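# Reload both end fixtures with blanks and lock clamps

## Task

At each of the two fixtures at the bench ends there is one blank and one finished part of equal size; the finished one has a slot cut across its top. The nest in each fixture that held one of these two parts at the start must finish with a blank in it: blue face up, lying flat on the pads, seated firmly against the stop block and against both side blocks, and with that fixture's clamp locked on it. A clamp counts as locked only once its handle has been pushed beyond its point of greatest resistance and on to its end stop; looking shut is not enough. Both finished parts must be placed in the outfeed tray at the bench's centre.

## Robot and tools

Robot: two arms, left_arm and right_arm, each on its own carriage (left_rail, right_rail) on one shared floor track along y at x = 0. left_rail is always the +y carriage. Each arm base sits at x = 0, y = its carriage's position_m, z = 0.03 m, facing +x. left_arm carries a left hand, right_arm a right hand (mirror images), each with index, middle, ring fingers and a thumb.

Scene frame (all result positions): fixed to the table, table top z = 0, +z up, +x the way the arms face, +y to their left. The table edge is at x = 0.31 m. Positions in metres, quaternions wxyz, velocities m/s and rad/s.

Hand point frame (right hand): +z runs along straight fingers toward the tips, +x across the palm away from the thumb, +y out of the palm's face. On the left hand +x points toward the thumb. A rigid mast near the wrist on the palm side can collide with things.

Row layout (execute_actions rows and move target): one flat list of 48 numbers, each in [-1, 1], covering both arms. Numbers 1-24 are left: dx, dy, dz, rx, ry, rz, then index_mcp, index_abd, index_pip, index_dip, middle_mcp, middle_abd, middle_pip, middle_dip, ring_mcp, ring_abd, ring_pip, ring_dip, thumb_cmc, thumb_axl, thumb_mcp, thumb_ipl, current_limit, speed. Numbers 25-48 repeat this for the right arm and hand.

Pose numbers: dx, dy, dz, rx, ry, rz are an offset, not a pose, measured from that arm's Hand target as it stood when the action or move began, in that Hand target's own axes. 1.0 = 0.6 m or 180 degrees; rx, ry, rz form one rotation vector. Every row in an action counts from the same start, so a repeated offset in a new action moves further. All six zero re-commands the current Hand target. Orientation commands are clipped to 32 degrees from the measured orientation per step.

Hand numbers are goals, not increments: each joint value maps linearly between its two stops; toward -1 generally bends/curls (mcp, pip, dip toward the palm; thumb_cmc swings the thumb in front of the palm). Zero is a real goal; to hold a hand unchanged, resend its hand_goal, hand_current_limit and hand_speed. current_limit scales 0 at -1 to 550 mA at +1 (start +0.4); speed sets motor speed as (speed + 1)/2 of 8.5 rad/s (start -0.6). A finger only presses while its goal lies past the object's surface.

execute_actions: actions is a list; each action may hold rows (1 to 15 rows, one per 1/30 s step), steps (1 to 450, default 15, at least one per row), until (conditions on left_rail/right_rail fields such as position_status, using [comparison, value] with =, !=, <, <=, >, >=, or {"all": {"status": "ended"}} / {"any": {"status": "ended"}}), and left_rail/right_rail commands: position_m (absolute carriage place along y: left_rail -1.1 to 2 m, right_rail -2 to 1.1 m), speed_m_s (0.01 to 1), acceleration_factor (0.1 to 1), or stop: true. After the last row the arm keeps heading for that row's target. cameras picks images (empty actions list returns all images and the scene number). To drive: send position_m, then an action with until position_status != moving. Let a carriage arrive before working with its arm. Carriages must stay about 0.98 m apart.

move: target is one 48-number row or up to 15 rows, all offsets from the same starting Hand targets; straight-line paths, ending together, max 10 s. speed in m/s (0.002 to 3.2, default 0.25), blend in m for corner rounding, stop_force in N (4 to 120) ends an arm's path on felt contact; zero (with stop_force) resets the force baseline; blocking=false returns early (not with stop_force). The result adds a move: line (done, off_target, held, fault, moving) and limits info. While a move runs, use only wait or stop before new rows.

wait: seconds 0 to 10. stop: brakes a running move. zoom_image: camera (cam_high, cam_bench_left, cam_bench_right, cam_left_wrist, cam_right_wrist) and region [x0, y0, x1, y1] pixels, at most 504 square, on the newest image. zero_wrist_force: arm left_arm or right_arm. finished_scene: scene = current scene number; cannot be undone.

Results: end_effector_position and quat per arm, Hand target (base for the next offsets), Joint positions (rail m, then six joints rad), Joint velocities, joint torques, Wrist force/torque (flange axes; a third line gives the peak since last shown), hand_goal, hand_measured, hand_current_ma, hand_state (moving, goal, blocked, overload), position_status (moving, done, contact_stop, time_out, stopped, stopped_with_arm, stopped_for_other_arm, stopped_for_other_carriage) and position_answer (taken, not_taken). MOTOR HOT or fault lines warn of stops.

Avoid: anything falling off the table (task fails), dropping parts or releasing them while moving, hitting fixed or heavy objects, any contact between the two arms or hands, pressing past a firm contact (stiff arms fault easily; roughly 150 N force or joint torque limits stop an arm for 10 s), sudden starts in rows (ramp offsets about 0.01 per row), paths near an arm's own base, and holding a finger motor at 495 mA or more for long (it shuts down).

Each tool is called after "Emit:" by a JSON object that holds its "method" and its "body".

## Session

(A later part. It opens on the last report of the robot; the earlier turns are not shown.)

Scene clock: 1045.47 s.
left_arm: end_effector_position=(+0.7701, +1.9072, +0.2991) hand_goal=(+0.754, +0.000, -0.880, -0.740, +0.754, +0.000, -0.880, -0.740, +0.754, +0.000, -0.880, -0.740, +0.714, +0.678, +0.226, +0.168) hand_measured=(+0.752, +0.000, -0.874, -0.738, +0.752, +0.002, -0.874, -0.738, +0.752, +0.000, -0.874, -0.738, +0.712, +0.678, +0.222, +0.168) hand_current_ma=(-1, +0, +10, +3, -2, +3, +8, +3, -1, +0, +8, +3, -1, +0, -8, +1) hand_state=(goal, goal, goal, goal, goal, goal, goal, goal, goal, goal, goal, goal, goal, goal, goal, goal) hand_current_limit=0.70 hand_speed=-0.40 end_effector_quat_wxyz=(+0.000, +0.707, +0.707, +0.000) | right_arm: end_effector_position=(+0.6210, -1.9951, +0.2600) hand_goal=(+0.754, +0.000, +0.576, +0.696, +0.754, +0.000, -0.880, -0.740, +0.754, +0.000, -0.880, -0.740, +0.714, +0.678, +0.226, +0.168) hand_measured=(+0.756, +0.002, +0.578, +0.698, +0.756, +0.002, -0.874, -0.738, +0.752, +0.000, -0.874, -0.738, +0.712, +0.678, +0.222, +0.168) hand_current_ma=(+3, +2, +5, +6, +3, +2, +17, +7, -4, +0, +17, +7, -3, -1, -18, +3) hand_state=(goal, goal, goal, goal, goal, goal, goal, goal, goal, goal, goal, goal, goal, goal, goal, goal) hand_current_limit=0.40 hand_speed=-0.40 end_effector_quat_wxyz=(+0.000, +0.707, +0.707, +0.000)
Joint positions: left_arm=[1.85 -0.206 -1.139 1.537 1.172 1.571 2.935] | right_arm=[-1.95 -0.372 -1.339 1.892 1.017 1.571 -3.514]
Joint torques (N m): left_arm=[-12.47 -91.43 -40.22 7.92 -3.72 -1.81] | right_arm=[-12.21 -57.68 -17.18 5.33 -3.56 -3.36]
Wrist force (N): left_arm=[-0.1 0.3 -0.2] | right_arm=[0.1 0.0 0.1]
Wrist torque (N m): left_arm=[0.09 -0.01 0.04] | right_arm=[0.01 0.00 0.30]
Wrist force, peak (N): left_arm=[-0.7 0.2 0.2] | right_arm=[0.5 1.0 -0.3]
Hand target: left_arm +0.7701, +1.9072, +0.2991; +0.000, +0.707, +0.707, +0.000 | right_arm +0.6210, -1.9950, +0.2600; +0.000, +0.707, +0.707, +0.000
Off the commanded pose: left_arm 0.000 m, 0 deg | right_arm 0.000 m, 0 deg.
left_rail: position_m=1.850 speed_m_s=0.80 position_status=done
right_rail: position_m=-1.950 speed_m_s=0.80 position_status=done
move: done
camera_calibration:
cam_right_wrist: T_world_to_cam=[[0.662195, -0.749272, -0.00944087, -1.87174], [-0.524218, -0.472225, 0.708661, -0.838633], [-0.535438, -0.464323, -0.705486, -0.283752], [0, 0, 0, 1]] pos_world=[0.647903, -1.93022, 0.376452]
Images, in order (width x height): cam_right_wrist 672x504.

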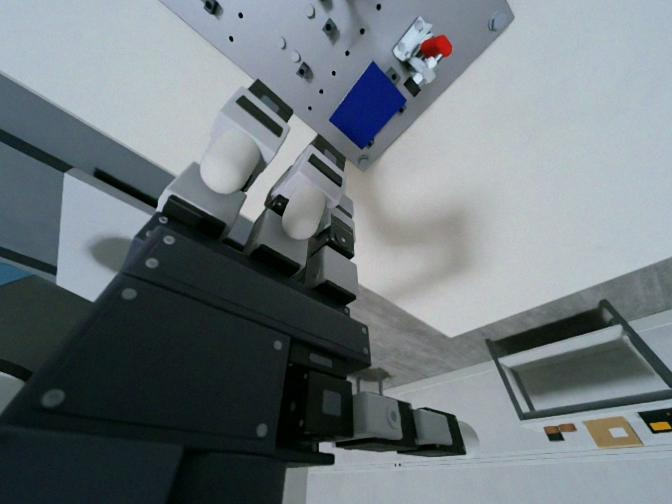

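Emit:
{"method": "move", "body": {"target": [[0,0,0,0,0,0,0.754,0,-0.88,-0.74,0.754,0,-0.88,-0.74,0.754,0,-0.88,-0.74,0.714,0.678,0.226,0.168,0.7,-0.4,0,0,0.18,0,0,0,0.754,0,0.576,0.696,0.754,0,-0.88,-0.74,0.754,0,-0.88,-0.74,0.714,0.678,0.226,0.168,0.4,-0.4],[0,0,0,0,0,0,0.754,0,-0.88,-0.74,0.754,0,-0.88,-0.74,0.754,0,-0.88,-0.74,0.714,0.678,0.226,0.168,0.7,-0.4,0,0,0.2025,0,0,0,0.754,0,0.576,0.696,0.754,0,-0.88,-0.74,0.754,0,-0.88,-0.74,0.714,0.678,0.226,0.168,0.4,-0.4]], "speed": [0.15, 0.03], "blend": [0.003, 0]}}

Emit:
{"method": "move", "body": {"target": [0,0,0,0,0,0,0.754,0,-0.88,-0.74,0.754,0,-0.88,-0.74,0.754,0,-0.88,-0.74,0.714,0.678,0.226,0.168,0.7,-0.4,0,0.045,0,0,0,0,0.754,0,0.576,0.696,0.754,0,-0.88,-0.74,0.754,0,-0.88,-0.74,0.714,0.678,0.226,0.168,0.4,-0.4], "speed": 0.01, "stop_force": 5}}

Scene clock: 1068.77 s.
left_arm: end_effector_position=(+0.7701, +1.9072, +0.2991) hand_goal=(+0.754, +0.000, -0.880, -0.740, +0.754, +0.000, -0.880, -0.740, +0.754, +0.000, -0.880, -0.740, +0.714, +0.678, +0.226, +0.168) hand_measured=(+0.752, +0.000, -0.874, -0.738, +0.752, +0.002, -0.874, -0.738, +0.752, +0.000, -0.874, -0.738, +0.712, +0.678, +0.222, +0.168) hand_current_ma=(-1, +0, +10, +3, -2, +3, +8, +3, -1, +0, +8, +3, -1, +0, -8, +1) hand_state=(goal, goal, goal, goal, goal, goal, goal, goal, goal, goal, goal, goal, goal, goal, goal, goal) hand_current_limit=0.70 hand_speed=-0.40 end_effector_quat_wxyz=(+0.000, +0.707, +0.707, +0.000) | right_arm: end_effector_position=(+0.6210, -1.9951, +0.1385) hand_goal=(+0.754, +0.000, +0.576, +0.696, +0.754, +0.000, -0.880, -0.740, +0.754, +0.000, -0.880, -0.740, +0.714, +0.678, +0.226, +0.168) hand_measured=(+0.756, +0.002, +0.578, +0.698, +0.756, +0.002, -0.874, -0.738, +0.752, +0.000, -0.874, -0.738, +0.712, +0.678, +0.222, +0.168) hand_current_ma=(+3, +2, +5, +6, +3, +2, +16, +7, -4, +0, +17, +7, -3, -1, -18, +3) hand_state=(goal, goal, goal, goal, goal, goal, goal, goal, goal, goal, goal, goal, goal, goal, goal, goal) hand_current_limit=0.40 hand_speed=-0.40 end_effector_quat_wxyz=(+0.000, +0.707, +0.707, +0.000)
Joint positions: left_arm=[1.85 -0.206 -1.139 1.537 1.172 1.571 2.935] | right_arm=[-1.95 -0.372 -1.208 1.979 0.799 1.571 -3.514]
Joint torques (N m): left_arm=[-16.68 -90.18 -39.5 7.63 -4.12 -1.51] | right_arm=[9.2 -47.59 -12.92 1.7 -0.49 1.23]
Wrist force (N): left_arm=[-0.2 0.3 0.1] | right_arm=[0.3 0.0 0.1]
Wrist torque (N m): left_arm=[0.07 0.01 0.02] | right_arm=[0.02 -0.03 0.31]
Wrist force, peak (N): left_arm=[-0.3 0.8 -0.2] | right_arm=[0.3 0.3 1.1]
Hand target: left_arm +0.7701, +1.9072, +0.2991; +0.000, +0.707, +0.707, +0.000 | right_arm +0.6210, -1.9950, +0.1385; +0.000, +0.707, +0.707, +0.000
Off the commanded pose: left_arm 0.000 m, 0 deg | right_arm 0.000 m, 0 deg.
left_rail: position_m=1.850 speed_m_s=0.80 position_status=done
right_rail: position_m=-1.950 speed_m_s=0.80 position_status=done
move: done

Scene clock: 1072.30 s.
left_arm: end_effector_position=(+0.7701, +1.9072, +0.2991) hand_goal=(+0.754, +0.000, -0.880, -0.740, +0.754, +0.000, -0.880, -0.740, +0.754, +0.000, -0.880, -0.740, +0.714, +0.678, +0.226, +0.168) hand_measured=(+0.752, +0.000, -0.874, -0.738, +0.752, +0.002, -0.874, -0.738, +0.752, +0.000, -0.874, -0.738, +0.712, +0.678, +0.222, +0.168) hand_current_ma=(-1, +0, +10, +3, -2, +3, +8, +3, -1, +0, +8, +3, -1, +0, -8, +1) hand_state=(goal, goal, goal, goal, goal, goal, goal, goal, goal, goal, goal, goal, goal, goal, goal, goal) hand_current_limit=0.70 hand_speed=-0.40 end_effector_quat_wxyz=(+0.000, +0.707, +0.707, +0.000) | right_arm: end_effector_position=(+0.6480, -1.9951, +0.1385) hand_goal=(+0.754, +0.000, +0.576, +0.696, +0.754, +0.000, -0.880, -0.740, +0.754, +0.000, -0.880, -0.740, +0.714, +0.678, +0.226, +0.168) hand_measured=(+0.846, +0.002, +0.616, +0.714, +0.756, +0.002, -0.874, -0.738, +0.752, +0.000, -0.874, -0.738, +0.712, +0.678, +0.222, +0.168) hand_current_ma=(+385, +2, +144, +57, +3, +2, +16, +7, -3, +0, +17, +7, -3, -1, -18, +3) hand_state=(blocked, goal, blocked, goal, goal, goal, goal, goal, goal, goal, goal, goal, goal, goal, goal, goal) hand_current_limit=0.40 hand_speed=-0.40 end_effector_quat_wxyz=(+0.000, +0.707, +0.707, +0.000)
Joint positions: left_arm=[1.85 -0.206 -1.139 1.537 1.172 1.571 2.935] | right_arm=[-1.95 -0.354 -1.172 1.923 0.819 1.571 -3.495]
Joint torques (N m): left_arm=[-12.12 -88.44 -38.54 7.97 -3.39 -1.8] | right_arm=[10.95 -50.63 -36.67 6.18 -2.13 2.46]
Wrist force (N): left_arm=[-0.2 0.3 -0.2] | right_arm=[0.0 -3.9 -1.1]
Wrist torque (N m): left_arm=[0.10 0.00 0.03] | right_arm=[0.52 -0.07 0.07]
Wrist force, peak (N): left_arm=[-0.4 0.8 0.1] | right_arm=[0.0 -4.3 -2.3]
Hand target: left_arm +0.7701, +1.9072, +0.2991; +0.000, +0.707, +0.707, +0.000 | right_arm +0.6480, -1.9951, +0.1385; +0.000, +0.707, +0.707, +0.000
Off the commanded pose: left_arm 0.000 m, 0 deg | right_arm 0.000 m, 0 deg.
left_rail: position_m=1.850 speed_m_s=0.80 position_status=done
right_rail: position_m=-1.950 speed_m_s=0.80 position_status=done
move: done

Emit:
{"method": "move", "body": {"target": [[0,0,0,0,0,0,0.754,0,-0.88,-0.74,0.754,0,-0.88,-0.74,0.754,0,-0.88,-0.74,0.714,0.678,0.226,0.168,0.7,-0.4,0,-0.05,0,0,0,0,0.754,0,0.576,0.696,0.754,0,-0.88,-0.74,0.754,0,-0.88,-0.74,0.714,0.678,0.226,0.168,0.4,-0.4],[0,0,0,0,0,0,0.754,0,-0.88,-0.74,0.754,0,-0.88,-0.74,0.754,0,-0.88,-0.74,0.714,0.678,0.226,0.168,0.7,-0.4,0,-0.05,-0.269,0,0,0,0.754,0,0.576,0.696,0.754,0,-0.88,-0.74,0.754,0,-0.88,-0.74,0.714,0.678,0.226,0.168,0.4,-0.4],[0,0,0,0,0,0,0.754,0,-0.88,-0.74,0.754,0,-0.88,-0.74,0.754,0,-0.88,-0.74,0.714,0.678,0.226,0.168,0.7,-0.4,-0.3417,0.0183,-0.269,0,0,0.5,0.754,0,0.576,0.696,0.754,0,-0.88,-0.74,0.754,0,-0.88,-0.74,0.714,0.678,0.226,0.168,0.4,-0.4]], "speed": [0.04, 0.2, 0.5], "blend": [0.003, 0.03, 0]}}

Emit:
{"method": "move", "body": {"target": [0,0,0,0,0,0,0.754,0,-0.88,-0.74,0.754,0,-0.88,-0.74,0.754,0,-0.88,-0.74,0.714,0.678,0.226,0.168,0.7,-0.4,0,0,0.1117,0.1667,0,0,0.754,0,0.576,0.696,0.754,0,0.576,0.696,0.754,0,0.576,0.696,0.714,0.678,0.226,0.168,0.4,-0.4], "speed": 0.2, "cameras": ["cam_right_wrist"]}}

Emit:
{"method": "zoom_image", "body": {"camera": "cam_right_wrist", "region": [250, 0, 450, 150]}}

Scene clock: 1150.60 s.
left_arm: end_effector_position=(+0.7701, +1.9072, +0.2991) hand_goal=(+0.754, +0.000, -0.880, -0.740, +0.754, +0.000, -0.880, -0.740, +0.754, +0.000, -0.880, -0.740, +0.714, +0.678, +0.226, +0.168) hand_measured=(+0.752, +0.000, -0.874, -0.738, +0.752, +0.002, -0.874, -0.738, +0.752, +0.000, -0.874, -0.738, +0.712, +0.678, +0.222, +0.168) hand_current_ma=(-1, +0, +10, +3, -2, +3, +8, +3, -1, +0, +8, +3, -1, +0, -8, +1) hand_state=(goal, goal, goal, goal, goal, goal, goal, goal, goal, goal, goal, goal, goal, goal, goal, goal) hand_current_limit=0.70 hand_speed=-0.40 end_effector_quat_wxyz=(+0.000, +0.707, +0.707, +0.000) | right_arm: end_effector_position=(+0.6590, -2.2000, +0.2999) hand_goal=(+0.754, +0.000, +0.576, +0.696, +0.754, +0.000, -0.880, -0.740, +0.754, +0.000, -0.880, -0.740, +0.714, +0.678, +0.226, +0.168) hand_measured=(+0.754, +0.002, +0.578, +0.698, +0.756, +0.002, -0.874, -0.738, +0.752, +0.000, -0.874, -0.738, +0.712, +0.678, +0.222, +0.168) hand_current_ma=(+2, +3, +5, +6, +3, +2, +16, +7, -3, +0, +16, +7, -3, -1, -18, +3) hand_state=(goal, goal, goal, goal, goal, goal, goal, goal, goal, goal, goal, goal, goal, goal, goal, goal) hand_current_limit=0.40 hand_speed=-0.40 end_effector_quat_wxyz=(+0.000, +1.000, +0.000, +0.000)
Joint positions: left_arm=[1.85 -0.206 -1.139 1.537 1.172 1.571 2.935] | right_arm=[-1.95 -0.489 -1.116 1.5 1.186 1.571 -2.059]
Joint torques (N m): left_arm=[-14.39 -91.54 -40.93 7.9 -3.34 -0.92] | right_arm=[-10.68 -65.99 -43.79 8.2 4.04 2.54]
Wrist force (N): left_arm=[-0.1 0.1 0.1] | right_arm=[0.0 -0.2 0.0]
Wrist torque (N m): left_arm=[0.05 -0.01 0.04] | right_arm=[0.00 0.02 -0.04]
Wrist force, peak (N): left_arm=[-0.6 0.5 0.2] | right_arm=[0.1 -4.6 -1.4]
Hand target: left_arm +0.7701, +1.9072, +0.2991; +0.000, +0.707, +0.707, +0.000 | right_arm +0.6590, -2.2001, +0.2999; +0.000, +1.000, +0.000, +0.000
Off the commanded pose: left_arm 0.000 m, 0 deg | right_arm 0.000 m, 0 deg.
left_rail: position_m=1.850 speed_m_s=0.80 position_status=done
right_rail: position_m=-1.950 speed_m_s=0.80 position_status=done
move: done

Scene clock: 1152.43 s.
left_arm: end_effector_position=(+0.7701, +1.9072, +0.2991) hand_goal=(+0.754, +0.000, -0.880, -0.740, +0.754, +0.000, -0.880, -0.740, +0.754, +0.000, -0.880, -0.740, +0.714, +0.678, +0.226, +0.168) hand_measured=(+0.752, +0.000, -0.874, -0.738, +0.752, +0.002, -0.874, -0.738, +0.752, +0.000, -0.874, -0.738, +0.712, +0.678, +0.222, +0.168) hand_current_ma=(-1, +0, +10, +3, -2, +3, +8, +3, -1, +0, +8, +3, -1, +0, -8, +1) hand_state=(goal, goal, goal, goal, goal, goal, goal, goal, goal, goal, goal, goal, goal, goal, goal, goal) hand_current_limit=0.70 hand_speed=-0.40 end_effector_quat_wxyz=(+0.000, +0.707, +0.707, +0.000) | right_arm: end_effector_position=(+0.6590, -2.2001, +0.2329) hand_goal=(+0.754, +0.000, +0.576, +0.696, +0.754, +0.000, +0.576, +0.696, +0.754, +0.000, +0.576, +0.696, +0.714, +0.678, +0.226, +0.168) hand_measured=(+0.750, +0.002, +0.578, +0.698, +0.752, +0.002, +0.572, +0.692, +0.750, +0.000, +0.572, +0.694, +0.712, +0.678, +0.222, +0.168) hand_current_ma=(-11, +3, +2, +6, -8, +2, -11, -8, -10, +0, -11, -8, -5, -1, -18, +3) hand_state=(goal, goal, goal, goal, goal, goal, goal, goal, goal, goal, goal, goal, goal, goal, goal, goal) hand_current_limit=0.40 hand_speed=-0.40 end_effector_quat_wxyz=(-0.259, +0.966, +0.000, +0.000)
Joint positions: left_arm=[1.85 -0.206 -1.139 1.537 1.172 1.571 2.935] | right_arm=[-1.95 -0.65 -0.991 1.491 1.407 1.161 -2.291]
Joint torques (N m): left_arm=[-9.18 -96.12 -40.04 7.74 -4.05 -0.89] | right_arm=[-10.34 -70.42 -18.69 8.03 -4.12 -3.49]
Wrist force (N): left_arm=[-0.5 0.2 0.1] | right_arm=[-0.5 -0.2 0.4]
Wrist torque (N m): left_arm=[0.06 0.04 0.01] | right_arm=[-0.03 0.05 0.20]
Wrist force, peak (N): left_arm=[-0.3 0.6 0.3] | right_arm=[-0.2 0.4 0.7]
Hand target: left_arm +0.7701, +1.9072, +0.2991; +0.000, +0.707, +0.707, +0.000 | right_arm +0.6590, -2.2001, +0.2329; -0.259, +0.966, +0.000, +0.000
Off the commanded pose: left_arm 0.000 m, 0 deg | right_arm 0.000 m, 0 deg.
left_rail: position_m=1.850 speed_m_s=0.80 position_status=done
right_rail: position_m=-1.950 speed_m_s=0.80 position_status=done
move: done
camera_calibration:
cam_right_wrist: T_world_to_cam=[[-0.749106, -0.568735, -0.339677, -0.646641], [-0.472583, 0.0994767, 0.875654, 0.288524], [-0.464225, 0.816483, -0.343293, 2.30886], [0, 0, 0, 1]] pos_world=[0.723779, -2.28161, 0.32032]
Images, in order (width x height): cam_right_wrist 672x504.

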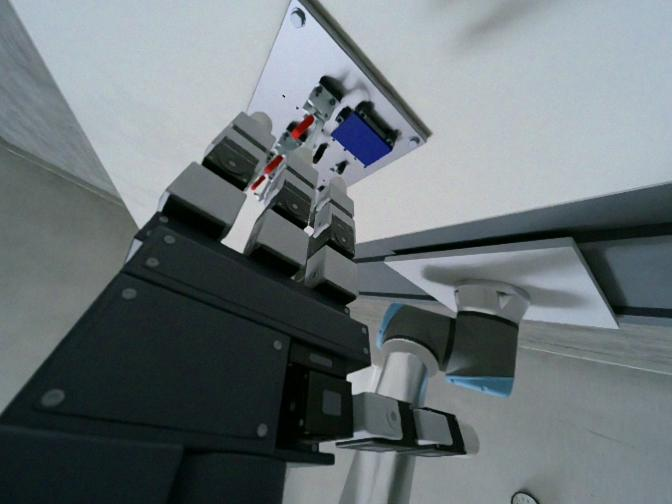

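Scaled by 2.520 from the camera's 672x504 image, which has a finer 960x720 frame.

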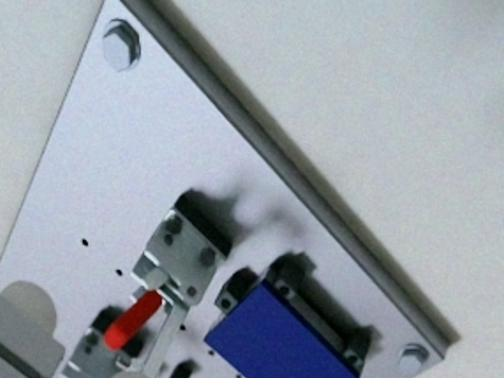

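Emit:
{"method": "zoom_image", "body": {"camera": "cam_right_wrist", "region": [260, 60, 360, 210]}}

Scaled by 3.360 from the camera's 672x504 image, which has a finer 960x720 frame.

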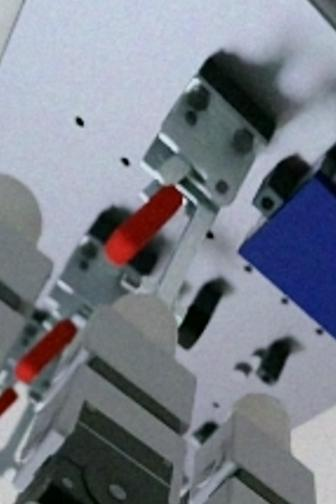

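Emit:
{"method": "move", "body": {"target": [0,0,0,0,0,0,0.754,0,-0.88,-0.74,0.754,0,-0.88,-0.74,0.754,0,-0.88,-0.74,0.714,0.678,0.226,0.168,0.7,-0.4,0,-0.0558,-0.0967,-0.1667,0,0,0.754,0,-0.88,-0.74,0.754,0,-0.88,-0.74,0.754,0,0.576,0.696,0.714,0.678,0.226,0.168,0.4,-0.4], "speed": 0.3}}

Emit:
{"method": "move", "body": {"target": [0,0,0,0,0,0,0.754,0,-0.88,-0.74,0.754,0,-0.88,-0.74,0.754,0,-0.88,-0.74,0.714,0.678,0.226,0.168,0.7,-0.4,0.1817,-0.2017,0.05,0,0,-0.5,0.754,0,-0.88,-0.74,0.754,0,-0.88,-0.74,0.754,0,0.576,0.696,0.714,0.678,0.226,0.168,0.4,-0.4], "speed": 0.5, "cameras": ["cam_right_wrist"]}}

Emit:
{"method": "zoom_image", "body": {"camera": "cam_right_wrist", "region": [160, 0, 360, 200]}}

Scene clock: 1225.03 s.
left_arm: end_effector_position=(+0.7701, +1.9072, +0.2991) hand_goal=(+0.754, +0.000, -0.880, -0.740, +0.754, +0.000, -0.880, -0.740, +0.754, +0.000, -0.880, -0.740, +0.714, +0.678, +0.226, +0.168) hand_measured=(+0.752, +0.000, -0.874, -0.738, +0.752, +0.002, -0.874, -0.738, +0.752, +0.000, -0.874, -0.738, +0.712, +0.678, +0.222, +0.168) hand_current_ma=(-1, +0, +10, +3, -2, +3, +8, +3, -1, +0, +8, +3, -1, +0, -8, +1) hand_state=(goal, goal, goal, goal, goal, goal, goal, goal, goal, goal, goal, goal, goal, goal, goal, goal) hand_current_limit=0.70 hand_speed=-0.40 end_effector_quat_wxyz=(+0.000, +0.707, +0.707, +0.000) | right_arm: end_effector_position=(+0.6590, -2.2001, +0.2998) hand_goal=(+0.754, +0.000, -0.880, -0.740, +0.754, +0.000, -0.880, -0.740, +0.754, +0.000, +0.576, +0.696, +0.714, +0.678, +0.226, +0.168) hand_measured=(+0.752, +0.002, -0.874, -0.738, +0.752, +0.002, -0.874, -0.738, +0.750, +0.000, +0.574, +0.694, +0.712, +0.678, +0.222, +0.168) hand_current_ma=(-5, +3, +17, +6, -4, +2, +17, +7, -11, +0, -8, -7, -6, -1, -18, +3) hand_state=(goal, goal, goal, goal, goal, goal, goal, goal, goal, goal, goal, goal, goal, goal, goal, goal) hand_current_limit=0.40 hand_speed=-0.40 end_effector_quat_wxyz=(+0.000, +1.000, +0.000, +0.000)
Joint positions: left_arm=[1.85 -0.206 -1.139 1.537 1.172 1.571 2.935] | right_arm=[-1.95 -0.489 -1.115 1.5 1.186 1.571 -2.059]
Joint torques (N m): left_arm=[-11.99 -91.42 -39 7.26 -3.8 -1.35] | right_arm=[9.76 -87.54 -21 1.49 4.42 2.73]
Wrist force (N): left_arm=[-0.3 0.4 -0.2] | right_arm=[0.1 0.4 0.0]
Wrist torque (N m): left_arm=[0.12 0.02 0.01] | right_arm=[0.06 0.02 -0.02]
Wrist force, peak (N): left_arm=[-0.5 0.4 0.6] | right_arm=[0.3 -1.0 -0.1]
Hand target: left_arm +0.7701, +1.9072, +0.2991; +0.000, +0.707, +0.707, +0.000 | right_arm +0.6590, -2.2001, +0.2998; +0.000, +1.000, +0.000, +0.000
Off the commanded pose: left_arm 0.000 m, 0 deg | right_arm 0.000 m, 0 deg.
left_rail: position_m=1.850 speed_m_s=0.80 position_status=done
right_rail: position_m=-1.950 speed_m_s=0.80 position_status=done
move: done

Scene clock: 1227.37 s.
left_arm: end_effector_position=(+0.7701, +1.9072, +0.2991) hand_goal=(+0.754, +0.000, -0.880, -0.740, +0.754, +0.000, -0.880, -0.740, +0.754, +0.000, -0.880, -0.740, +0.714, +0.678, +0.226, +0.168) hand_measured=(+0.752, +0.000, -0.874, -0.738, +0.752, +0.002, -0.874, -0.738, +0.752, +0.000, -0.874, -0.738, +0.712, +0.678, +0.222, +0.168) hand_current_ma=(-1, +0, +10, +3, -2, +3, +8, +3, -1, +0, +8, +3, -1, +0, -8, +1) hand_state=(goal, goal, goal, goal, goal, goal, goal, goal, goal, goal, goal, goal, goal, goal, goal, goal) hand_current_limit=0.70 hand_speed=-0.40 end_effector_quat_wxyz=(+0.000, +0.707, +0.707, +0.000) | right_arm: end_effector_position=(+0.7680, -2.0791, +0.2699) hand_goal=(+0.754, +0.000, -0.880, -0.740, +0.754, +0.000, -0.880, -0.740, +0.754, +0.000, +0.576, +0.696, +0.714, +0.678, +0.226, +0.168) hand_measured=(+0.752, +0.002, -0.874, -0.738, +0.752, +0.002, -0.874, -0.738, +0.750, +0.000, +0.574, +0.694, +0.712, +0.678, +0.222, +0.168) hand_current_ma=(-4, +3, +17, +6, -3, +2, +17, +7, -11, +0, -7, -7, -5, -1, -18, +3) hand_state=(goal, goal, goal, goal, goal, goal, goal, goal, goal, goal, goal, goal, goal, goal, goal, goal) hand_current_limit=0.40 hand_speed=-0.40 end_effector_quat_wxyz=(+0.000, +0.707, +0.707, +0.000)
Joint positions: left_arm=[1.85 -0.206 -1.139 1.537 1.172 1.571 2.935] | right_arm=[-1.95 -0.409 -1.111 1.552 1.131 1.571 -3.551]
Joint torques (N m): left_arm=[-12.08 -93.39 -40.12 7.67 -3.85 -1.65] | right_arm=[-12.36 -63.85 -42.21 7.81 -3.59 -3.28]
Wrist force (N): left_arm=[-0.2 0.5 -0.1] | right_arm=[0.5 0.1 0.0]
Wrist torque (N m): left_arm=[0.12 0.01 0.01] | right_arm=[0.02 -0.03 0.33]
Wrist force, peak (N): left_arm=[-0.4 0.6 -0.2] | right_arm=[0.6 0.9 0.3]
Hand target: left_arm +0.7701, +1.9072, +0.2991; +0.000, +0.707, +0.707, +0.000 | right_arm +0.7680, -2.0791, +0.2699; +0.000, +0.707, +0.707, +0.000
Off the commanded pose: left_arm 0.000 m, 0 deg | right_arm 0.000 m, 0 deg.
left_rail: position_m=1.850 speed_m_s=0.80 position_status=done
right_rail: position_m=-1.950 speed_m_s=0.80 position_status=done
move: done
camera_calibration:
cam_right_wrist: T_world_to_cam=[[0.662197, -0.749269, -0.0095402, -2.03189], [-0.524103, -0.472222, 0.708747, -0.808375], [-0.535547, -0.46433, -0.705398, -0.237025], [0, 0, 0, 1]] pos_world=[0.794903, -2.01422, 0.386351]
Images, in order (width x height): cam_right_wrist 672x504.

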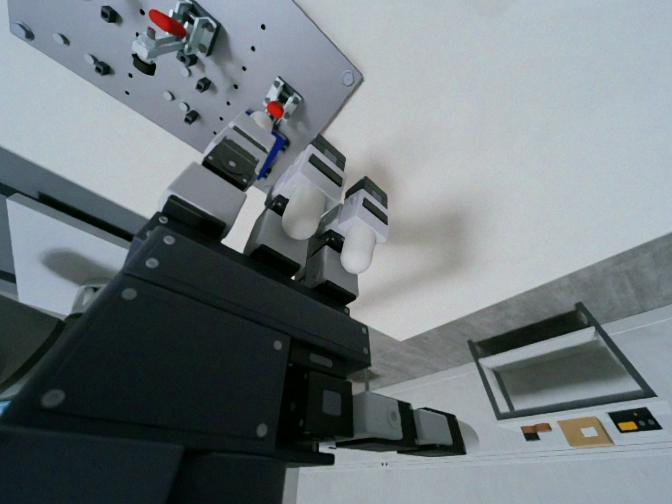

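Scaled by 2.520 from the camera's 672x504 image, which has a finer 960x720 frame.

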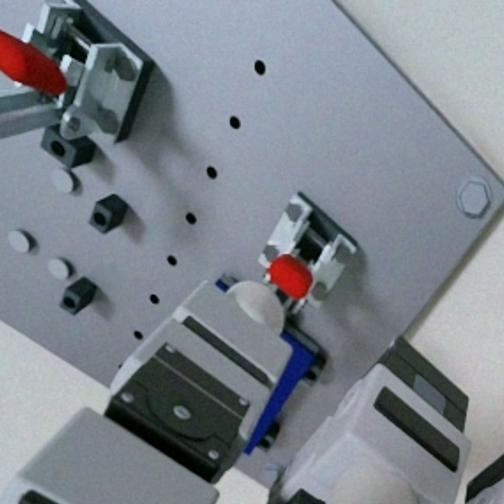

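Emit:
{"method": "move", "body": {"target": [0,0,0,0,0,0,0.754,0,-0.88,-0.74,0.754,0,-0.88,-0.74,0.754,0,-0.88,-0.74,0.714,0.678,0.226,0.168,0.7,-0.4,0,0,0.06,0,0,0,0.754,0,-0.88,-0.74,0.754,0,-0.88,-0.74,0.754,0,0.576,0.696,0.714,0.678,0.226,0.168,0.4,-0.4], "speed": 0.03, "stop_force": 4, "cameras": ["cam_right_wrist"]}}

Emit:
{"method": "zoom_image", "body": {"camera": "cam_right_wrist", "region": [200, 60, 320, 200]}}

Scene clock: 1249.73 s.
left_arm: end_effector_position=(+0.7701, +1.9072, +0.2991) hand_goal=(+0.754, +0.000, -0.880, -0.740, +0.754, +0.000, -0.880, -0.740, +0.754, +0.000, -0.880, -0.740, +0.714, +0.678, +0.226, +0.168) hand_measured=(+0.752, +0.000, -0.874, -0.738, +0.752, +0.002, -0.874, -0.738, +0.752, +0.000, -0.874, -0.738, +0.712, +0.678, +0.222, +0.168) hand_current_ma=(-1, +0, +10, +3, -2, +3, +8, +3, -1, +0, +8, +3, -1, +0, -8, +1) hand_state=(goal, goal, goal, goal, goal, goal, goal, goal, goal, goal, goal, goal, goal, goal, goal, goal) hand_current_limit=0.70 hand_speed=-0.40 end_effector_quat_wxyz=(+0.000, +0.707, +0.707, +0.000) | right_arm: end_effector_position=(+0.7680, -2.0791, +0.2339) hand_goal=(+0.754, +0.000, -0.880, -0.740, +0.754, +0.000, -0.880, -0.740, +0.754, +0.000, +0.576, +0.696, +0.714, +0.678, +0.226, +0.168) hand_measured=(+0.752, +0.002, -0.874, -0.738, +0.752, +0.002, -0.874, -0.738, +0.750, +0.000, +0.574, +0.694, +0.712, +0.678, +0.222, +0.168) hand_current_ma=(-4, +3, +17, +6, -3, +2, +17, +7, -11, +0, -7, -7, -5, -1, -18, +3) hand_state=(goal, goal, goal, goal, goal, goal, goal, goal, goal, goal, goal, goal, goal, goal, goal, goal) hand_current_limit=0.40 hand_speed=-0.40 end_effector_quat_wxyz=(+0.000, +0.707, +0.707, +0.000)
Joint positions: left_arm=[1.85 -0.206 -1.139 1.537 1.172 1.571 2.935] | right_arm=[-1.95 -0.409 -1.085 1.581 1.074 1.571 -3.551]
Joint torques (N m): left_arm=[-10.25 -89.94 -39.32 7.4 -4.52 -1.27] | right_arm=[-10.58 -64.13 -19.04 1.26 -3.55 -3.13]
Wrist force (N): left_arm=[-0.3 0.3 0.1] | right_arm=[1.0 0.7 0.2]
Wrist torque (N m): left_arm=[0.07 0.02 0.02] | right_arm=[0.09 -0.11 0.39]
Wrist force, peak (N): left_arm=[-0.8 0.0 0.0] | right_arm=[1.0 0.7 0.2]
Hand target: left_arm +0.7701, +1.9072, +0.2991; +0.000, +0.707, +0.707, +0.000 | right_arm +0.7680, -2.0791, +0.2339; +0.000, +0.707, +0.707, +0.000
Off the commanded pose: left_arm 0.000 m, 0 deg | right_arm 0.000 m, 0 deg.
left_rail: position_m=1.850 speed_m_s=0.80 position_status=done
right_rail: position_m=-1.950 speed_m_s=0.80 position_status=done
move: done
camera_calibration:
cam_right_wrist: T_world_to_cam=[[0.662232, -0.749237, -0.00958736, -2.03218], [-0.524059, -0.472272, 0.708747, -0.782995], [-0.535547, -0.464331, -0.705398, -0.26242], [0, 0, 0, 1]] pos_world=[0.794903, -2.01422, 0.350351]
Images, in order (width x height): cam_right_wrist 672x504.

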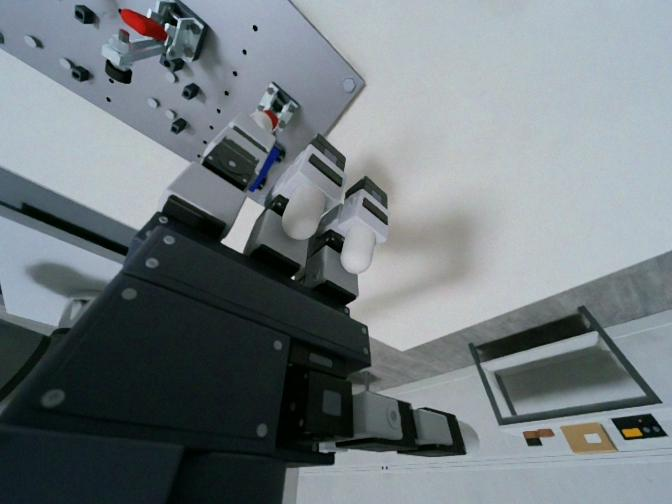

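Scaled by 3.600 from the camera's 672x504 image, which has a finer 960x720 frame.

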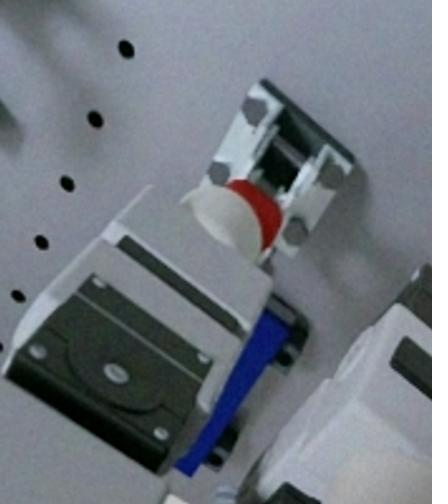

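Emit:
{"method": "move", "body": {"target": [0,0,0,0,0,0,0.754,0,-0.88,-0.74,0.754,0,-0.88,-0.74,0.754,0,-0.88,-0.74,0.714,0.678,0.226,0.168,0.7,-0.4,0,-0.0583,0.0025,0,0,0,0.754,0,-0.88,-0.74,0.754,0,-0.88,-0.74,0.754,0,0.576,0.696,0.714,0.678,0.226,0.168,0.4,-0.4], "speed": 0.015, "stop_force": 8, "cameras": ["cam_right_wrist", "cam_bench_right"]}}

Emit:
{"method": "zoom_image", "body": {"camera": "cam_right_wrist", "region": [200, 60, 320, 200]}}

Emit:
{"method": "zoom_image", "body": {"camera": "cam_bench_right", "region": [250, 260, 410, 380]}}

Scene clock: 1265.03 s.
left_arm: end_effector_position=(+0.7701, +1.9072, +0.2991) hand_goal=(+0.754, +0.000, -0.880, -0.740, +0.754, +0.000, -0.880, -0.740, +0.754, +0.000, -0.880, -0.740, +0.714, +0.678, +0.226, +0.168) hand_measured=(+0.752, +0.000, -0.874, -0.738, +0.752, +0.002, -0.874, -0.738, +0.752, +0.000, -0.874, -0.738, +0.712, +0.678, +0.222, +0.168) hand_current_ma=(-1, +0, +10, +3, -2, +3, +8, +3, -1, +0, +8, +3, -1, +0, -8, +1) hand_state=(goal, goal, goal, goal, goal, goal, goal, goal, goal, goal, goal, goal, goal, goal, goal, goal) hand_current_limit=0.70 hand_speed=-0.40 end_effector_quat_wxyz=(+0.000, +0.707, +0.707, +0.000) | right_arm: end_effector_position=(+0.7330, -2.0791, +0.2324) hand_goal=(+0.754, +0.000, -0.880, -0.740, +0.754, +0.000, -0.880, -0.740, +0.754, +0.000, +0.576, +0.696, +0.714, +0.678, +0.226, +0.168) hand_measured=(+0.752, +0.002, -0.874, -0.738, +0.752, +0.002, -0.874, -0.738, +0.728, -0.002, +0.562, +0.686, +0.712, +0.678, +0.222, +0.168) hand_current_ma=(-4, +3, +17, +6, -3, +2, +17, +7, -96, -6, -45, -28, -5, -1, -18, +3) hand_state=(goal, goal, goal, goal, goal, goal, goal, goal, blocked, goal, goal, goal, goal, goal, goal, goal) hand_current_limit=0.40 hand_speed=-0.40 end_effector_quat_wxyz=(+0.000, +0.707, +0.707, +0.000)
Joint positions: left_arm=[1.85 -0.206 -1.139 1.537 1.172 1.571 2.935] | right_arm=[-1.95 -0.431 -1.135 1.661 1.044 1.571 -3.573]
Joint torques (N m): left_arm=[-10.72 -89.77 -39.55 7.65 -3.51 -0.85] | right_arm=[-11.89 -83.07 -17.57 1.37 -2.06 -3.63]
Wrist force (N): left_arm=[-0.4 0.1 0.0] | right_arm=[0.5 0.4 -0.1]
Wrist torque (N m): left_arm=[0.05 0.03 0.02] | right_arm=[-0.03 -0.02 0.35]
Wrist force, peak (N): left_arm=[-0.4 0.5 0.3] | right_arm=[0.5 1.9 -6.2]
Hand target: left_arm +0.7701, +1.9072, +0.2991; +0.000, +0.707, +0.707, +0.000 | right_arm +0.7330, -2.0791, +0.2324; +0.000, +0.707, +0.707, +0.000
Off the commanded pose: left_arm 0.000 m, 0 deg | right_arm 0.000 m, 0 deg.
left_rail: position_m=1.850 speed_m_s=0.80 position_status=done
right_rail: position_m=-1.950 speed_m_s=0.80 position_status=done
move: done
camera_calibration:
cam_right_wrist: T_world_to_cam=[[0.662232, -0.749237, -0.00958736, -2.00908], [-0.524059, -0.472272, 0.708747, -0.800221], [-0.535547, -0.464331, -0.705398, -0.282168], [0, 0, 0, 1]] pos_world=[0.760003, -2.01422, 0.348851]
Images, in order (width x height): cam_bench_right 672x504, cam_right_wrist 672x504.

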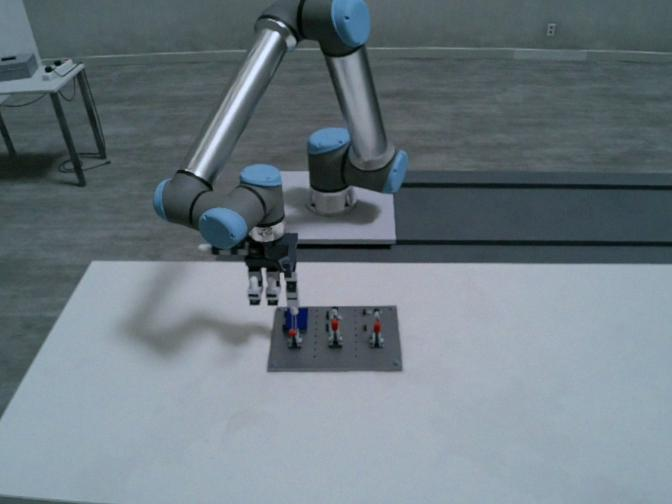

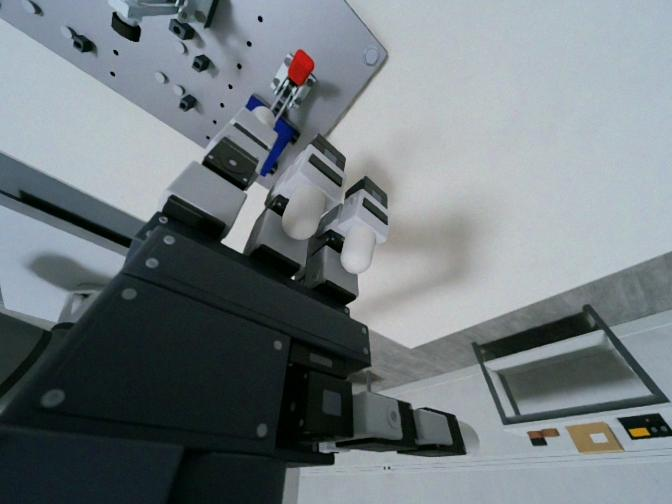

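Scaled by 3.600 from the camera's 672x504 image, which has a finer 960x720 frame.

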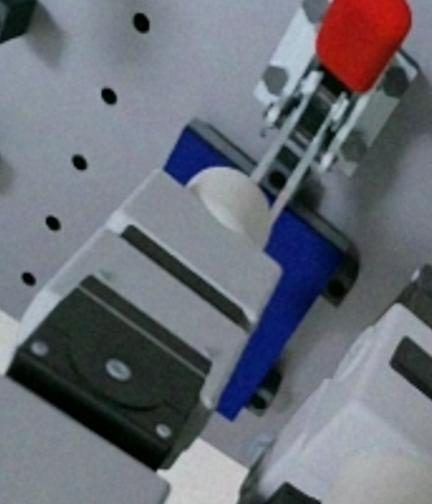

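Scaled by 3.150 from the camera's 672x504 image, which has a finer 960x720 frame.

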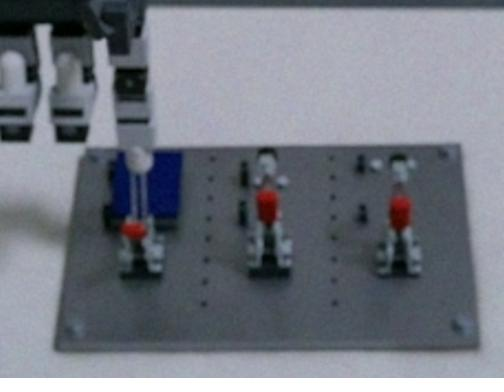

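Emit:
{"method": "move", "body": {"target": [0,0,0,0,0,0,0.754,0,-0.88,-0.74,0.754,0,-0.88,-0.74,0.754,0,-0.88,-0.74,0.714,0.678,0.226,0.168,0.7,-0.4,0,0,-0.055,0,0,0,0.754,0,-0.88,-0.74,0.754,0,-0.88,-0.74,0.754,0,0.576,0.696,0.714,0.678,0.226,0.168,0.7,-0.4], "speed": 0.1}}

Emit:
{"method": "move", "body": {"target": [[0,0,0,0,0,0,0.754,0,-0.88,-0.74,0.754,0,-0.88,-0.74,0.754,0,-0.88,-0.74,0.714,0.678,0.226,0.168,0.7,-0.4,0,0.1117,0,0,0,0,0.754,0,-0.88,-0.74,0.754,0,-0.88,-0.74,0.754,0,-0.88,-0.74,0.714,0.678,0.226,0.168,0.7,-0.4],[0,0,0,0,0,0,0.754,0,-0.88,-0.74,0.754,0,-0.88,-0.74,0.754,0,-0.88,-0.74,0.714,0.678,0.226,0.168,0.7,-0.4,0,0.1117,0.155,0,0,0,0.754,0,-0.88,-0.74,0.754,0,-0.88,-0.74,0.754,0,-0.88,-0.74,0.714,0.678,0.226,0.168,0.7,-0.4]], "speed": [0.1, 0.08], "cameras": ["cam_right_wrist"]}}

Emit:
{"method": "zoom_image", "body": {"camera": "cam_right_wrist", "region": [160, 0, 360, 200]}}

Scene clock: 1294.30 s.
left_arm: end_effector_position=(+0.7701, +1.9072, +0.2991) hand_goal=(+0.754, +0.000, -0.880, -0.740, +0.754, +0.000, -0.880, -0.740, +0.754, +0.000, -0.880, -0.740, +0.714, +0.678, +0.226, +0.168) hand_measured=(+0.752, +0.000, -0.874, -0.738, +0.752, +0.002, -0.874, -0.738, +0.752, +0.000, -0.874, -0.738, +0.712, +0.678, +0.222, +0.168) hand_current_ma=(-1, +0, +10, +3, -2, +3, +8, +3, -1, +0, +8, +3, -1, +0, -8, +1) hand_state=(goal, goal, goal, goal, goal, goal, goal, goal, goal, goal, goal, goal, goal, goal, goal, goal) hand_current_limit=0.70 hand_speed=-0.40 end_effector_quat_wxyz=(+0.000, +0.707, +0.707, +0.000) | right_arm: end_effector_position=(+0.7330, -2.0791, +0.2653) hand_goal=(+0.754, +0.000, -0.880, -0.740, +0.754, +0.000, -0.880, -0.740, +0.754, +0.000, +0.576, +0.696, +0.714, +0.678, +0.226, +0.168) hand_measured=(+0.752, +0.002, -0.874, -0.738, +0.752, +0.002, -0.874, -0.738, +0.748, -0.002, +0.574, +0.694, +0.712, +0.678, +0.222, +0.168) hand_current_ma=(-4, +3, +16, +6, -3, +2, +17, +7, -16, -6, -7, -7, -5, -1, -18, +3) hand_state=(goal, goal, goal, goal, goal, goal, goal, goal, goal, goal, goal, goal, goal, goal, goal, goal) hand_current_limit=0.70 hand_speed=-0.40 end_effector_quat_wxyz=(+0.000, +0.707, +0.707, +0.000)
Joint positions: left_arm=[1.85 -0.206 -1.139 1.537 1.172 1.571 2.935] | right_arm=[-1.95 -0.431 -1.161 1.634 1.097 1.571 -3.573]
Joint torques (N m): left_arm=[-10.09 -88.76 -40.75 6.85 -3.32 -1.38] | right_arm=[-9.71 -82.12 -41.57 8.05 -2.45 -3.06]
Wrist force (N): left_arm=[-0.3 0.2 0.1] | right_arm=[0.5 0.1 0.3]
Wrist torque (N m): left_arm=[0.07 0.02 0.02] | right_arm=[-0.01 -0.04 0.33]
Wrist force, peak (N): left_arm=[-0.5 0.6 -0.2] | right_arm=[0.4 -0.2 1.4]
Hand target: left_arm +0.7701, +1.9072, +0.2991; +0.000, +0.707, +0.707, +0.000 | right_arm +0.7330, -2.0791, +0.2654; +0.000, +0.707, +0.707, +0.000
Off the commanded pose: left_arm 0.000 m, 0 deg | right_arm 0.000 m, 0 deg.
left_rail: position_m=1.850 speed_m_s=0.80 position_status=done
right_rail: position_m=-1.950 speed_m_s=0.80 position_status=done
move: done

Scene clock: 1296.90 s.
left_arm: end_effector_position=(+0.7701, +1.9072, +0.2991) hand_goal=(+0.754, +0.000, -0.880, -0.740, +0.754, +0.000, -0.880, -0.740, +0.754, +0.000, -0.880, -0.740, +0.714, +0.678, +0.226, +0.168) hand_measured=(+0.752, +0.000, -0.874, -0.738, +0.752, +0.002, -0.874, -0.738, +0.752, +0.000, -0.874, -0.738, +0.712, +0.678, +0.222, +0.168) hand_current_ma=(-1, +0, +10, +3, -2, +3, +8, +3, -1, +0, +8, +3, -1, +0, -8, +1) hand_state=(goal, goal, goal, goal, goal, goal, goal, goal, goal, goal, goal, goal, goal, goal, goal, goal) hand_current_limit=0.70 hand_speed=-0.40 end_effector_quat_wxyz=(+0.000, +0.707, +0.707, +0.000) | right_arm: end_effector_position=(+0.8001, -2.0791, +0.1725) hand_goal=(+0.754, +0.000, -0.880, -0.740, +0.754, +0.000, -0.880, -0.740, +0.754, +0.000, -0.880, -0.740, +0.714, +0.678, +0.226, +0.168) hand_measured=(+0.752, +0.002, -0.874, -0.738, +0.752, +0.002, -0.874, -0.738, +0.752, -0.002, -0.874, -0.738, +0.712, +0.678, +0.222, +0.168) hand_current_ma=(-3, +3, +16, +6, -2, +2, +17, +7, -4, -6, +17, +7, -5, -1, -18, +3) hand_state=(goal, goal, goal, goal, goal, goal, goal, goal, goal, goal, goal, goal, goal, goal, goal, goal) hand_current_limit=0.70 hand_speed=-0.40 end_effector_quat_wxyz=(+0.000, +0.707, +0.707, +0.000)
Joint positions: left_arm=[1.85 -0.206 -1.139 1.537 1.172 1.571 2.935] | right_arm=[-1.95 -0.391 -0.988 1.548 1.011 1.571 -3.533]
Joint torques (N m): left_arm=[-13.26 -90.33 -39.88 7.05 -3.77 -1.21] | right_arm=[10.11 -69.61 -17.28 0.72 1.98 2.63]
Wrist force (N): left_arm=[-0.2 0.2 0.0] | right_arm=[0.5 0.1 0.4]
Wrist torque (N m): left_arm=[0.08 0.00 0.02] | right_arm=[-0.01 -0.06 0.01]
Wrist force, peak (N): left_arm=[-0.5 0.6 0.3] | right_arm=[0.2 0.1 -1.2]
Hand target: left_arm +0.7701, +1.9072, +0.2991; +0.000, +0.707, +0.707, +0.000 | right_arm +0.8001, -2.0791, +0.1724; +0.000, +0.707, +0.707, +0.000
Off the commanded pose: left_arm 0.000 m, 0 deg | right_arm 0.000 m, 0 deg.
left_rail: position_m=1.850 speed_m_s=0.80 position_status=done
right_rail: position_m=-1.950 speed_m_s=0.80 position_status=done
move: done
camera_calibration:
cam_right_wrist: T_world_to_cam=[[0.662232, -0.749237, -0.00958736, -2.05403], [-0.524059, -0.472272, 0.708747, -0.722655], [-0.535547, -0.464331, -0.705398, -0.28854], [0, 0, 0, 1]] pos_world=[0.827003, -2.01422, 0.288951]
Images, in order (width x height): cam_right_wrist 672x504.

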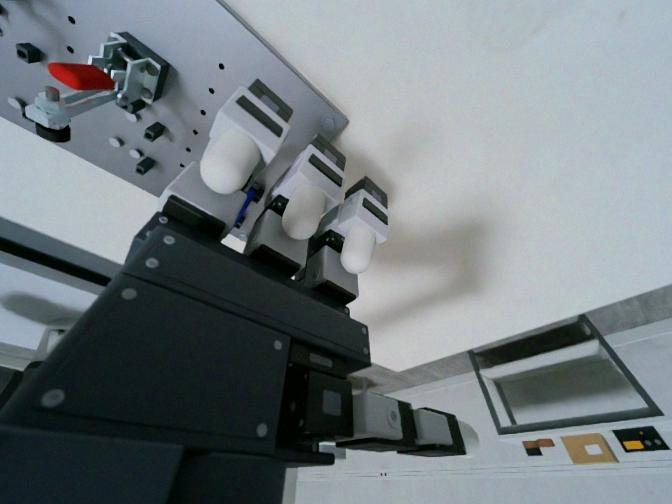

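Scaled by 2.520 from the camera's 672x504 image, which has a finer 960x720 frame.

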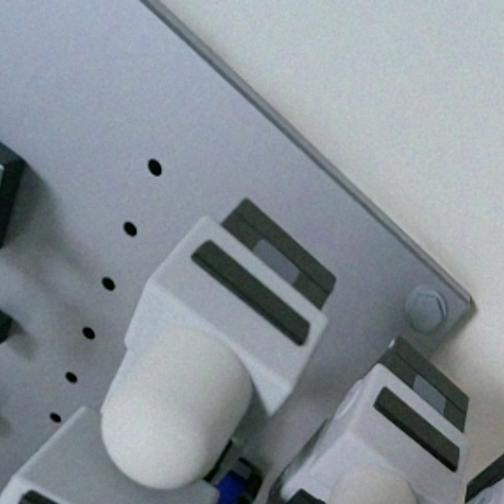

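Emit:
{"method": "move", "body": {"target": [[0,0,0,0,0,0,0.754,0,-0.88,-0.74,0.754,0,-0.88,-0.74,0.754,0,-0.88,-0.74,0.714,0.678,0.226,0.168,0.7,-0.4,0,0.0417,0.0458,0,0,0,0.754,0,-0.88,-0.74,0.754,0,-0.88,-0.74,0.754,0,-0.88,-0.74,0.714,0.678,0.226,0.168,0.7,-0.4],[0,0,0,0,0,0,0.754,0,-0.88,-0.74,0.754,0,-0.88,-0.74,0.754,0,-0.88,-0.74,0.714,0.678,0.226,0.168,0.7,-0.4,0,0.0333,0.0875,0,0,0,0.754,0,-0.88,-0.74,0.754,0,-0.88,-0.74,0.754,0,-0.88,-0.74,0.714,0.678,0.226,0.168,0.7,-0.4]], "speed": 0.02, "stop_force": 15}}

Emit:
{"method": "move", "body": {"target": [0,0,0,0,0,0,0.754,0,-0.88,-0.74,0.754,0,-0.88,-0.74,0.754,0,-0.88,-0.74,0.714,0.678,0.226,0.168,0.7,-0.4,0,0,0.06,0,0,0,0.754,0,-0.88,-0.74,0.754,0,-0.88,-0.74,0.754,0,-0.88,-0.74,0.714,0.678,0.226,0.168,0.7,-0.4], "speed": 0.012, "stop_force": 30, "zero": false}}

Scene clock: 1316.80 s.
left_arm: end_effector_position=(+0.7701, +1.9072, +0.2991) hand_goal=(+0.754, +0.000, -0.880, -0.740, +0.754, +0.000, -0.880, -0.740, +0.754, +0.000, -0.880, -0.740, +0.714, +0.678, +0.226, +0.168) hand_measured=(+0.752, +0.000, -0.874, -0.738, +0.752, +0.002, -0.874, -0.738, +0.752, +0.000, -0.874, -0.738, +0.712, +0.678, +0.222, +0.168) hand_current_ma=(-1, +0, +10, +3, -2, +3, +8, +3, -1, +0, +8, +3, -1, +0, -8, +1) hand_state=(goal, goal, goal, goal, goal, goal, goal, goal, goal, goal, goal, goal, goal, goal, goal, goal) hand_current_limit=0.70 hand_speed=-0.40 end_effector_quat_wxyz=(+0.000, +0.707, +0.707, +0.000) | right_arm: end_effector_position=(+0.8247, -2.0791, +0.1444) hand_goal=(+0.754, +0.000, -0.880, -0.740, +0.754, +0.000, -0.880, -0.740, +0.754, +0.000, -0.880, -0.740, +0.714, +0.678, +0.226, +0.168) hand_measured=(+0.752, +0.002, -0.874, -0.738, +0.752, +0.002, -0.874, -0.738, +0.802, -0.002, -0.874, -0.738, +0.712, +0.678, +0.222, +0.168) hand_current_ma=(-3, +3, +16, +6, -2, +2, +17, +7, +199, -6, +17, +7, -5, -1, -18, +3) hand_state=(goal, goal, goal, goal, goal, goal, goal, goal, blocked, goal, goal, goal, goal, goal, goal, goal) hand_current_limit=0.70 hand_speed=-0.40 end_effector_quat_wxyz=(+0.000, +0.707, +0.707, +0.000)
Joint positions: left_arm=[1.85 -0.206 -1.139 1.537 1.172 1.571 2.935] | right_arm=[-1.95 -0.378 -0.929 1.504 0.996 1.571 -3.52]
Joint torques (N m): left_arm=[-9.51 -88.3 -39.43 7.47 -3.96 -1.47] | right_arm=[2.85 -86.11 -31.37 7.39 4.73 0.26]
Wrist force (N): left_arm=[-0.5 0.2 -0.1] | right_arm=[-1.2 5.7 -13.4]
Wrist torque (N m): left_arm=[0.08 0.05 0.01] | right_arm=[1.31 0.65 0.17]
Wrist force, peak (N): left_arm=[-0.5 0.6 0.4] | right_arm=[2.5 15.2 -37.5]
Hand target: left_arm +0.7701, +1.9072, +0.2991; +0.000, +0.707, +0.707, +0.000 | right_arm +0.8247, -2.0791, +0.1444; +0.000, +0.707, +0.707, +0.000 (not the last commanded pose)
Off the commanded pose: left_arm 0.000 m, 0 deg | right_arm 0.025 m, 0 deg.
left_rail: position_m=1.850 speed_m_s=0.80 position_status=done
right_rail: position_m=-1.950 speed_m_s=0.80 position_status=done
move: contact (right_arm); path passed 1 of 2 targets

Scene clock: 1318.20 s.
left_arm: end_effector_position=(+0.7701, +1.9072, +0.2991) hand_goal=(+0.754, +0.000, -0.880, -0.740, +0.754, +0.000, -0.880, -0.740, +0.754, +0.000, -0.880, -0.740, +0.714, +0.678, +0.226, +0.168) hand_measured=(+0.752, +0.000, -0.874, -0.738, +0.752, +0.002, -0.874, -0.738, +0.752, +0.000, -0.874, -0.738, +0.712, +0.678, +0.222, +0.168) hand_current_ma=(-1, +0, +10, +3, -2, +3, +8, +3, -1, +0, +8, +3, -1, +0, -8, +1) hand_state=(goal, goal, goal, goal, goal, goal, goal, goal, goal, goal, goal, goal, goal, goal, goal, goal) hand_current_limit=0.70 hand_speed=-0.40 end_effector_quat_wxyz=(+0.000, +0.707, +0.707, +0.000) | right_arm: end_effector_position=(+0.8248, -2.0792, +0.1438) hand_goal=(+0.754, +0.000, -0.880, -0.740, +0.754, +0.000, -0.880, -0.740, +0.754, +0.000, -0.880, -0.740, +0.714, +0.678, +0.226, +0.168) hand_measured=(+0.752, +0.002, -0.874, -0.738, +0.752, +0.002, -0.874, -0.738, +0.824, -0.002, -0.874, -0.738, +0.712, +0.678, +0.222, +0.168) hand_current_ma=(-3, +3, +16, +6, -2, +2, +17, +7, +301, -6, +17, +7, -5, -1, -18, +3) hand_state=(goal, goal, goal, goal, goal, goal, goal, goal, blocked, goal, goal, goal, goal, goal, goal, goal) hand_current_limit=0.70 hand_speed=-0.40 end_effector_quat_wxyz=(+0.000, +0.707, +0.707, +0.000)
Joint positions: left_arm=[1.85 -0.206 -1.139 1.537 1.172 1.571 2.935] | right_arm=[-1.95 -0.378 -0.929 1.504 0.995 1.571 -3.52]
Joint torques (N m): left_arm=[-10.85 -89.54 -39.32 7.39 -4.15 -1.07] | right_arm=[4.16 -81.38 -30.32 6.9 4.67 -0.03]
Wrist force (N): left_arm=[0.1 0.1 0.0] | right_arm=[-2.3 7.5 -18.5]
Wrist torque (N m): left_arm=[0.06 -0.04 0.05] | right_arm=[1.95 1.11 0.16]
Wrist force, peak (N): left_arm=[-0.2 0.5 0.3] | right_arm=[0.9 12.4 -32.9]
Hand target: left_arm +0.7701, +1.9072, +0.2991; +0.000, +0.707, +0.707, +0.000 | right_arm +0.8248, -2.0792, +0.1438; +0.000, +0.707, +0.707, +0.000 (not the last commanded pose)
Off the commanded pose: left_arm 0.000 m, 0 deg | right_arm 0.035 m, 0 deg.
left_rail: position_m=1.850 speed_m_s=0.80 position_status=done
right_rail: position_m=-1.950 speed_m_s=0.80 position_status=done
move: contact (right_arm)

Emit:
{"method": "move", "body": {"target": [[0,0,0,0,0,0,0.754,0,-0.88,-0.74,0.754,0,-0.88,-0.74,0.754,0,-0.88,-0.74,0.714,0.678,0.226,0.168,0.7,-0.4,0,0,-0.03,0,0,0,0.754,0,-0.88,-0.74,0.754,0,-0.88,-0.74,0.754,0,-0.88,-0.74,0.714,0.678,0.226,0.168,0.7,-0.4],[0,0,0,0,0,0,0.754,0,-0.88,-0.74,0.754,0,-0.88,-0.74,0.754,0,-0.88,-0.74,0.714,0.678,0.226,0.168,0.7,-0.4,0,-0.0317,-0.03,0,0,0,0.754,0,-0.88,-0.74,0.754,0,-0.88,-0.74,0.754,0,-0.88,-0.74,0.714,0.678,0.226,0.168,0.7,-0.4]], "speed": 0.06, "cameras": ["cam_right_wrist", "cam_bench_right"]}}

Emit:
{"method": "zoom_image", "body": {"camera": "cam_bench_right", "region": [260, 290, 340, 370]}}

Scene clock: 1347.70 s.
left_arm: end_effector_position=(+0.7701, +1.9072, +0.2991) hand_goal=(+0.754, +0.000, -0.880, -0.740, +0.754, +0.000, -0.880, -0.740, +0.754, +0.000, -0.880, -0.740, +0.714, +0.678, +0.226, +0.168) hand_measured=(+0.752, +0.000, -0.874, -0.738, +0.752, +0.002, -0.874, -0.738, +0.752, +0.000, -0.874, -0.738, +0.712, +0.678, +0.222, +0.168) hand_current_ma=(-1, +0, +10, +3, -2, +3, +8, +3, -1, +0, +8, +3, -1, +0, -8, +1) hand_state=(goal, goal, goal, goal, goal, goal, goal, goal, goal, goal, goal, goal, goal, goal, goal, goal) hand_current_limit=0.70 hand_speed=-0.40 end_effector_quat_wxyz=(+0.000, +0.707, +0.707, +0.000) | right_arm: end_effector_position=(+0.8059, -2.0792, +0.1618) hand_goal=(+0.754, +0.000, -0.880, -0.740, +0.754, +0.000, -0.880, -0.740, +0.754, +0.000, -0.880, -0.740, +0.714, +0.678, +0.226, +0.168) hand_measured=(+0.752, +0.002, -0.874, -0.738, +0.754, +0.002, -0.874, -0.738, +0.758, -0.002, -0.874, -0.738, +0.712, +0.678, +0.222, +0.168) hand_current_ma=(-3, +3, +16, +6, -2, +2, +17, +7, +12, -6, +17, +7, -5, -1, -18, +3) hand_state=(goal, goal, goal, goal, goal, goal, goal, goal, goal, goal, goal, goal, goal, goal, goal, goal) hand_current_limit=0.70 hand_speed=-0.40 end_effector_quat_wxyz=(+0.000, +0.707, +0.707, +0.000)
Joint positions: left_arm=[1.85 -0.206 -1.139 1.537 1.172 1.571 2.935] | right_arm=[-1.95 -0.388 -0.971 1.54 1.001 1.571 -3.529]
Joint torques (N m): left_arm=[-12.8 -88.91 -38.59 7.36 -3.75 -0.82] | right_arm=[-9.97 -94.39 -17.32 1.07 0.77 -3.27]
Wrist force (N): left_arm=[-0.5 0.5 0.2] | right_arm=[0.4 1.6 0.2]
Wrist torque (N m): left_arm=[0.10 0.04 0.00] | right_arm=[0.22 -0.04 0.35]
Wrist force, peak (N): left_arm=[-0.2 0.8 -0.1] | right_arm=[-2.1 7.7 -18.7]
Hand target: left_arm +0.7701, +1.9072, +0.2991; +0.000, +0.707, +0.707, +0.000 | right_arm +0.8058, -2.0791, +0.1618; +0.000, +0.707, +0.707, +0.000
Off the commanded pose: left_arm 0.000 m, 0 deg | right_arm 0.000 m, 0 deg.
left_rail: position_m=1.850 speed_m_s=0.80 position_status=done
right_rail: position_m=-1.950 speed_m_s=0.80 position_status=done
move: done
camera_calibration:
cam_right_wrist: T_world_to_cam=[[0.662238, -0.749238, -0.00910671, -2.05812], [-0.524446, -0.47216, 0.708535, -0.711598], [-0.535161, -0.464443, -0.705617, -0.293496], [0, 0, 0, 1]] pos_world=[0.832703, -2.01432, 0.278353]
Images, in order (width x height): cam_bench_right 672x504, cam_right_wrist 672x504.

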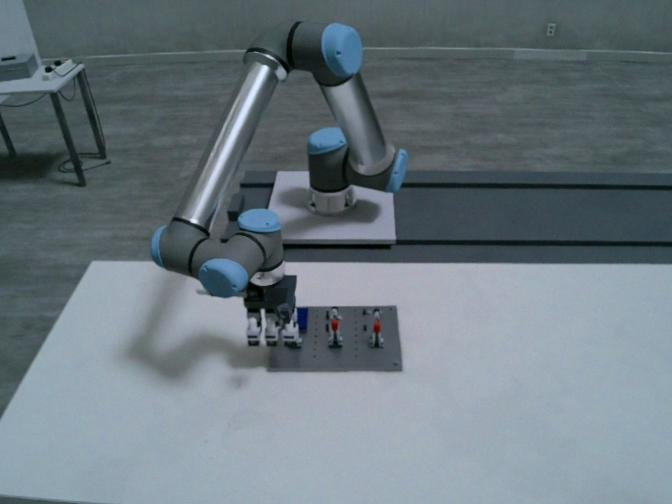

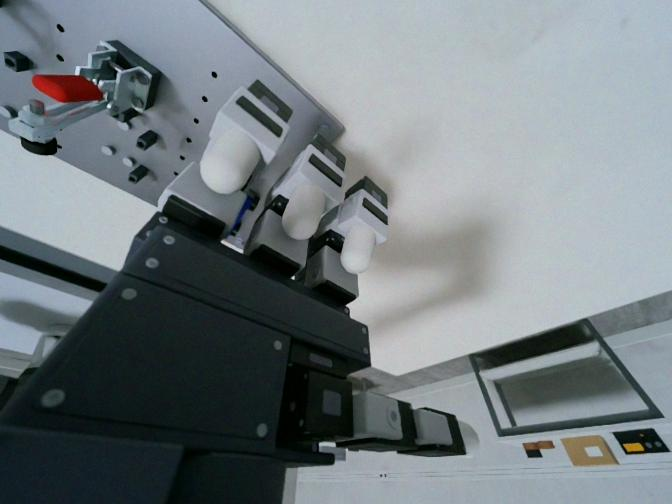

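Scaled by 6.300 from the camera's 672x504 image, which has a finer 960x720 frame.

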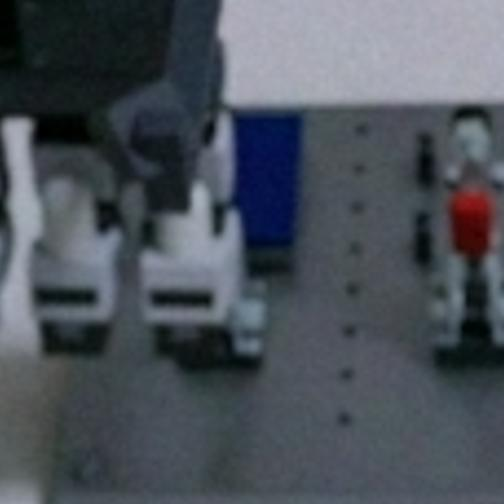

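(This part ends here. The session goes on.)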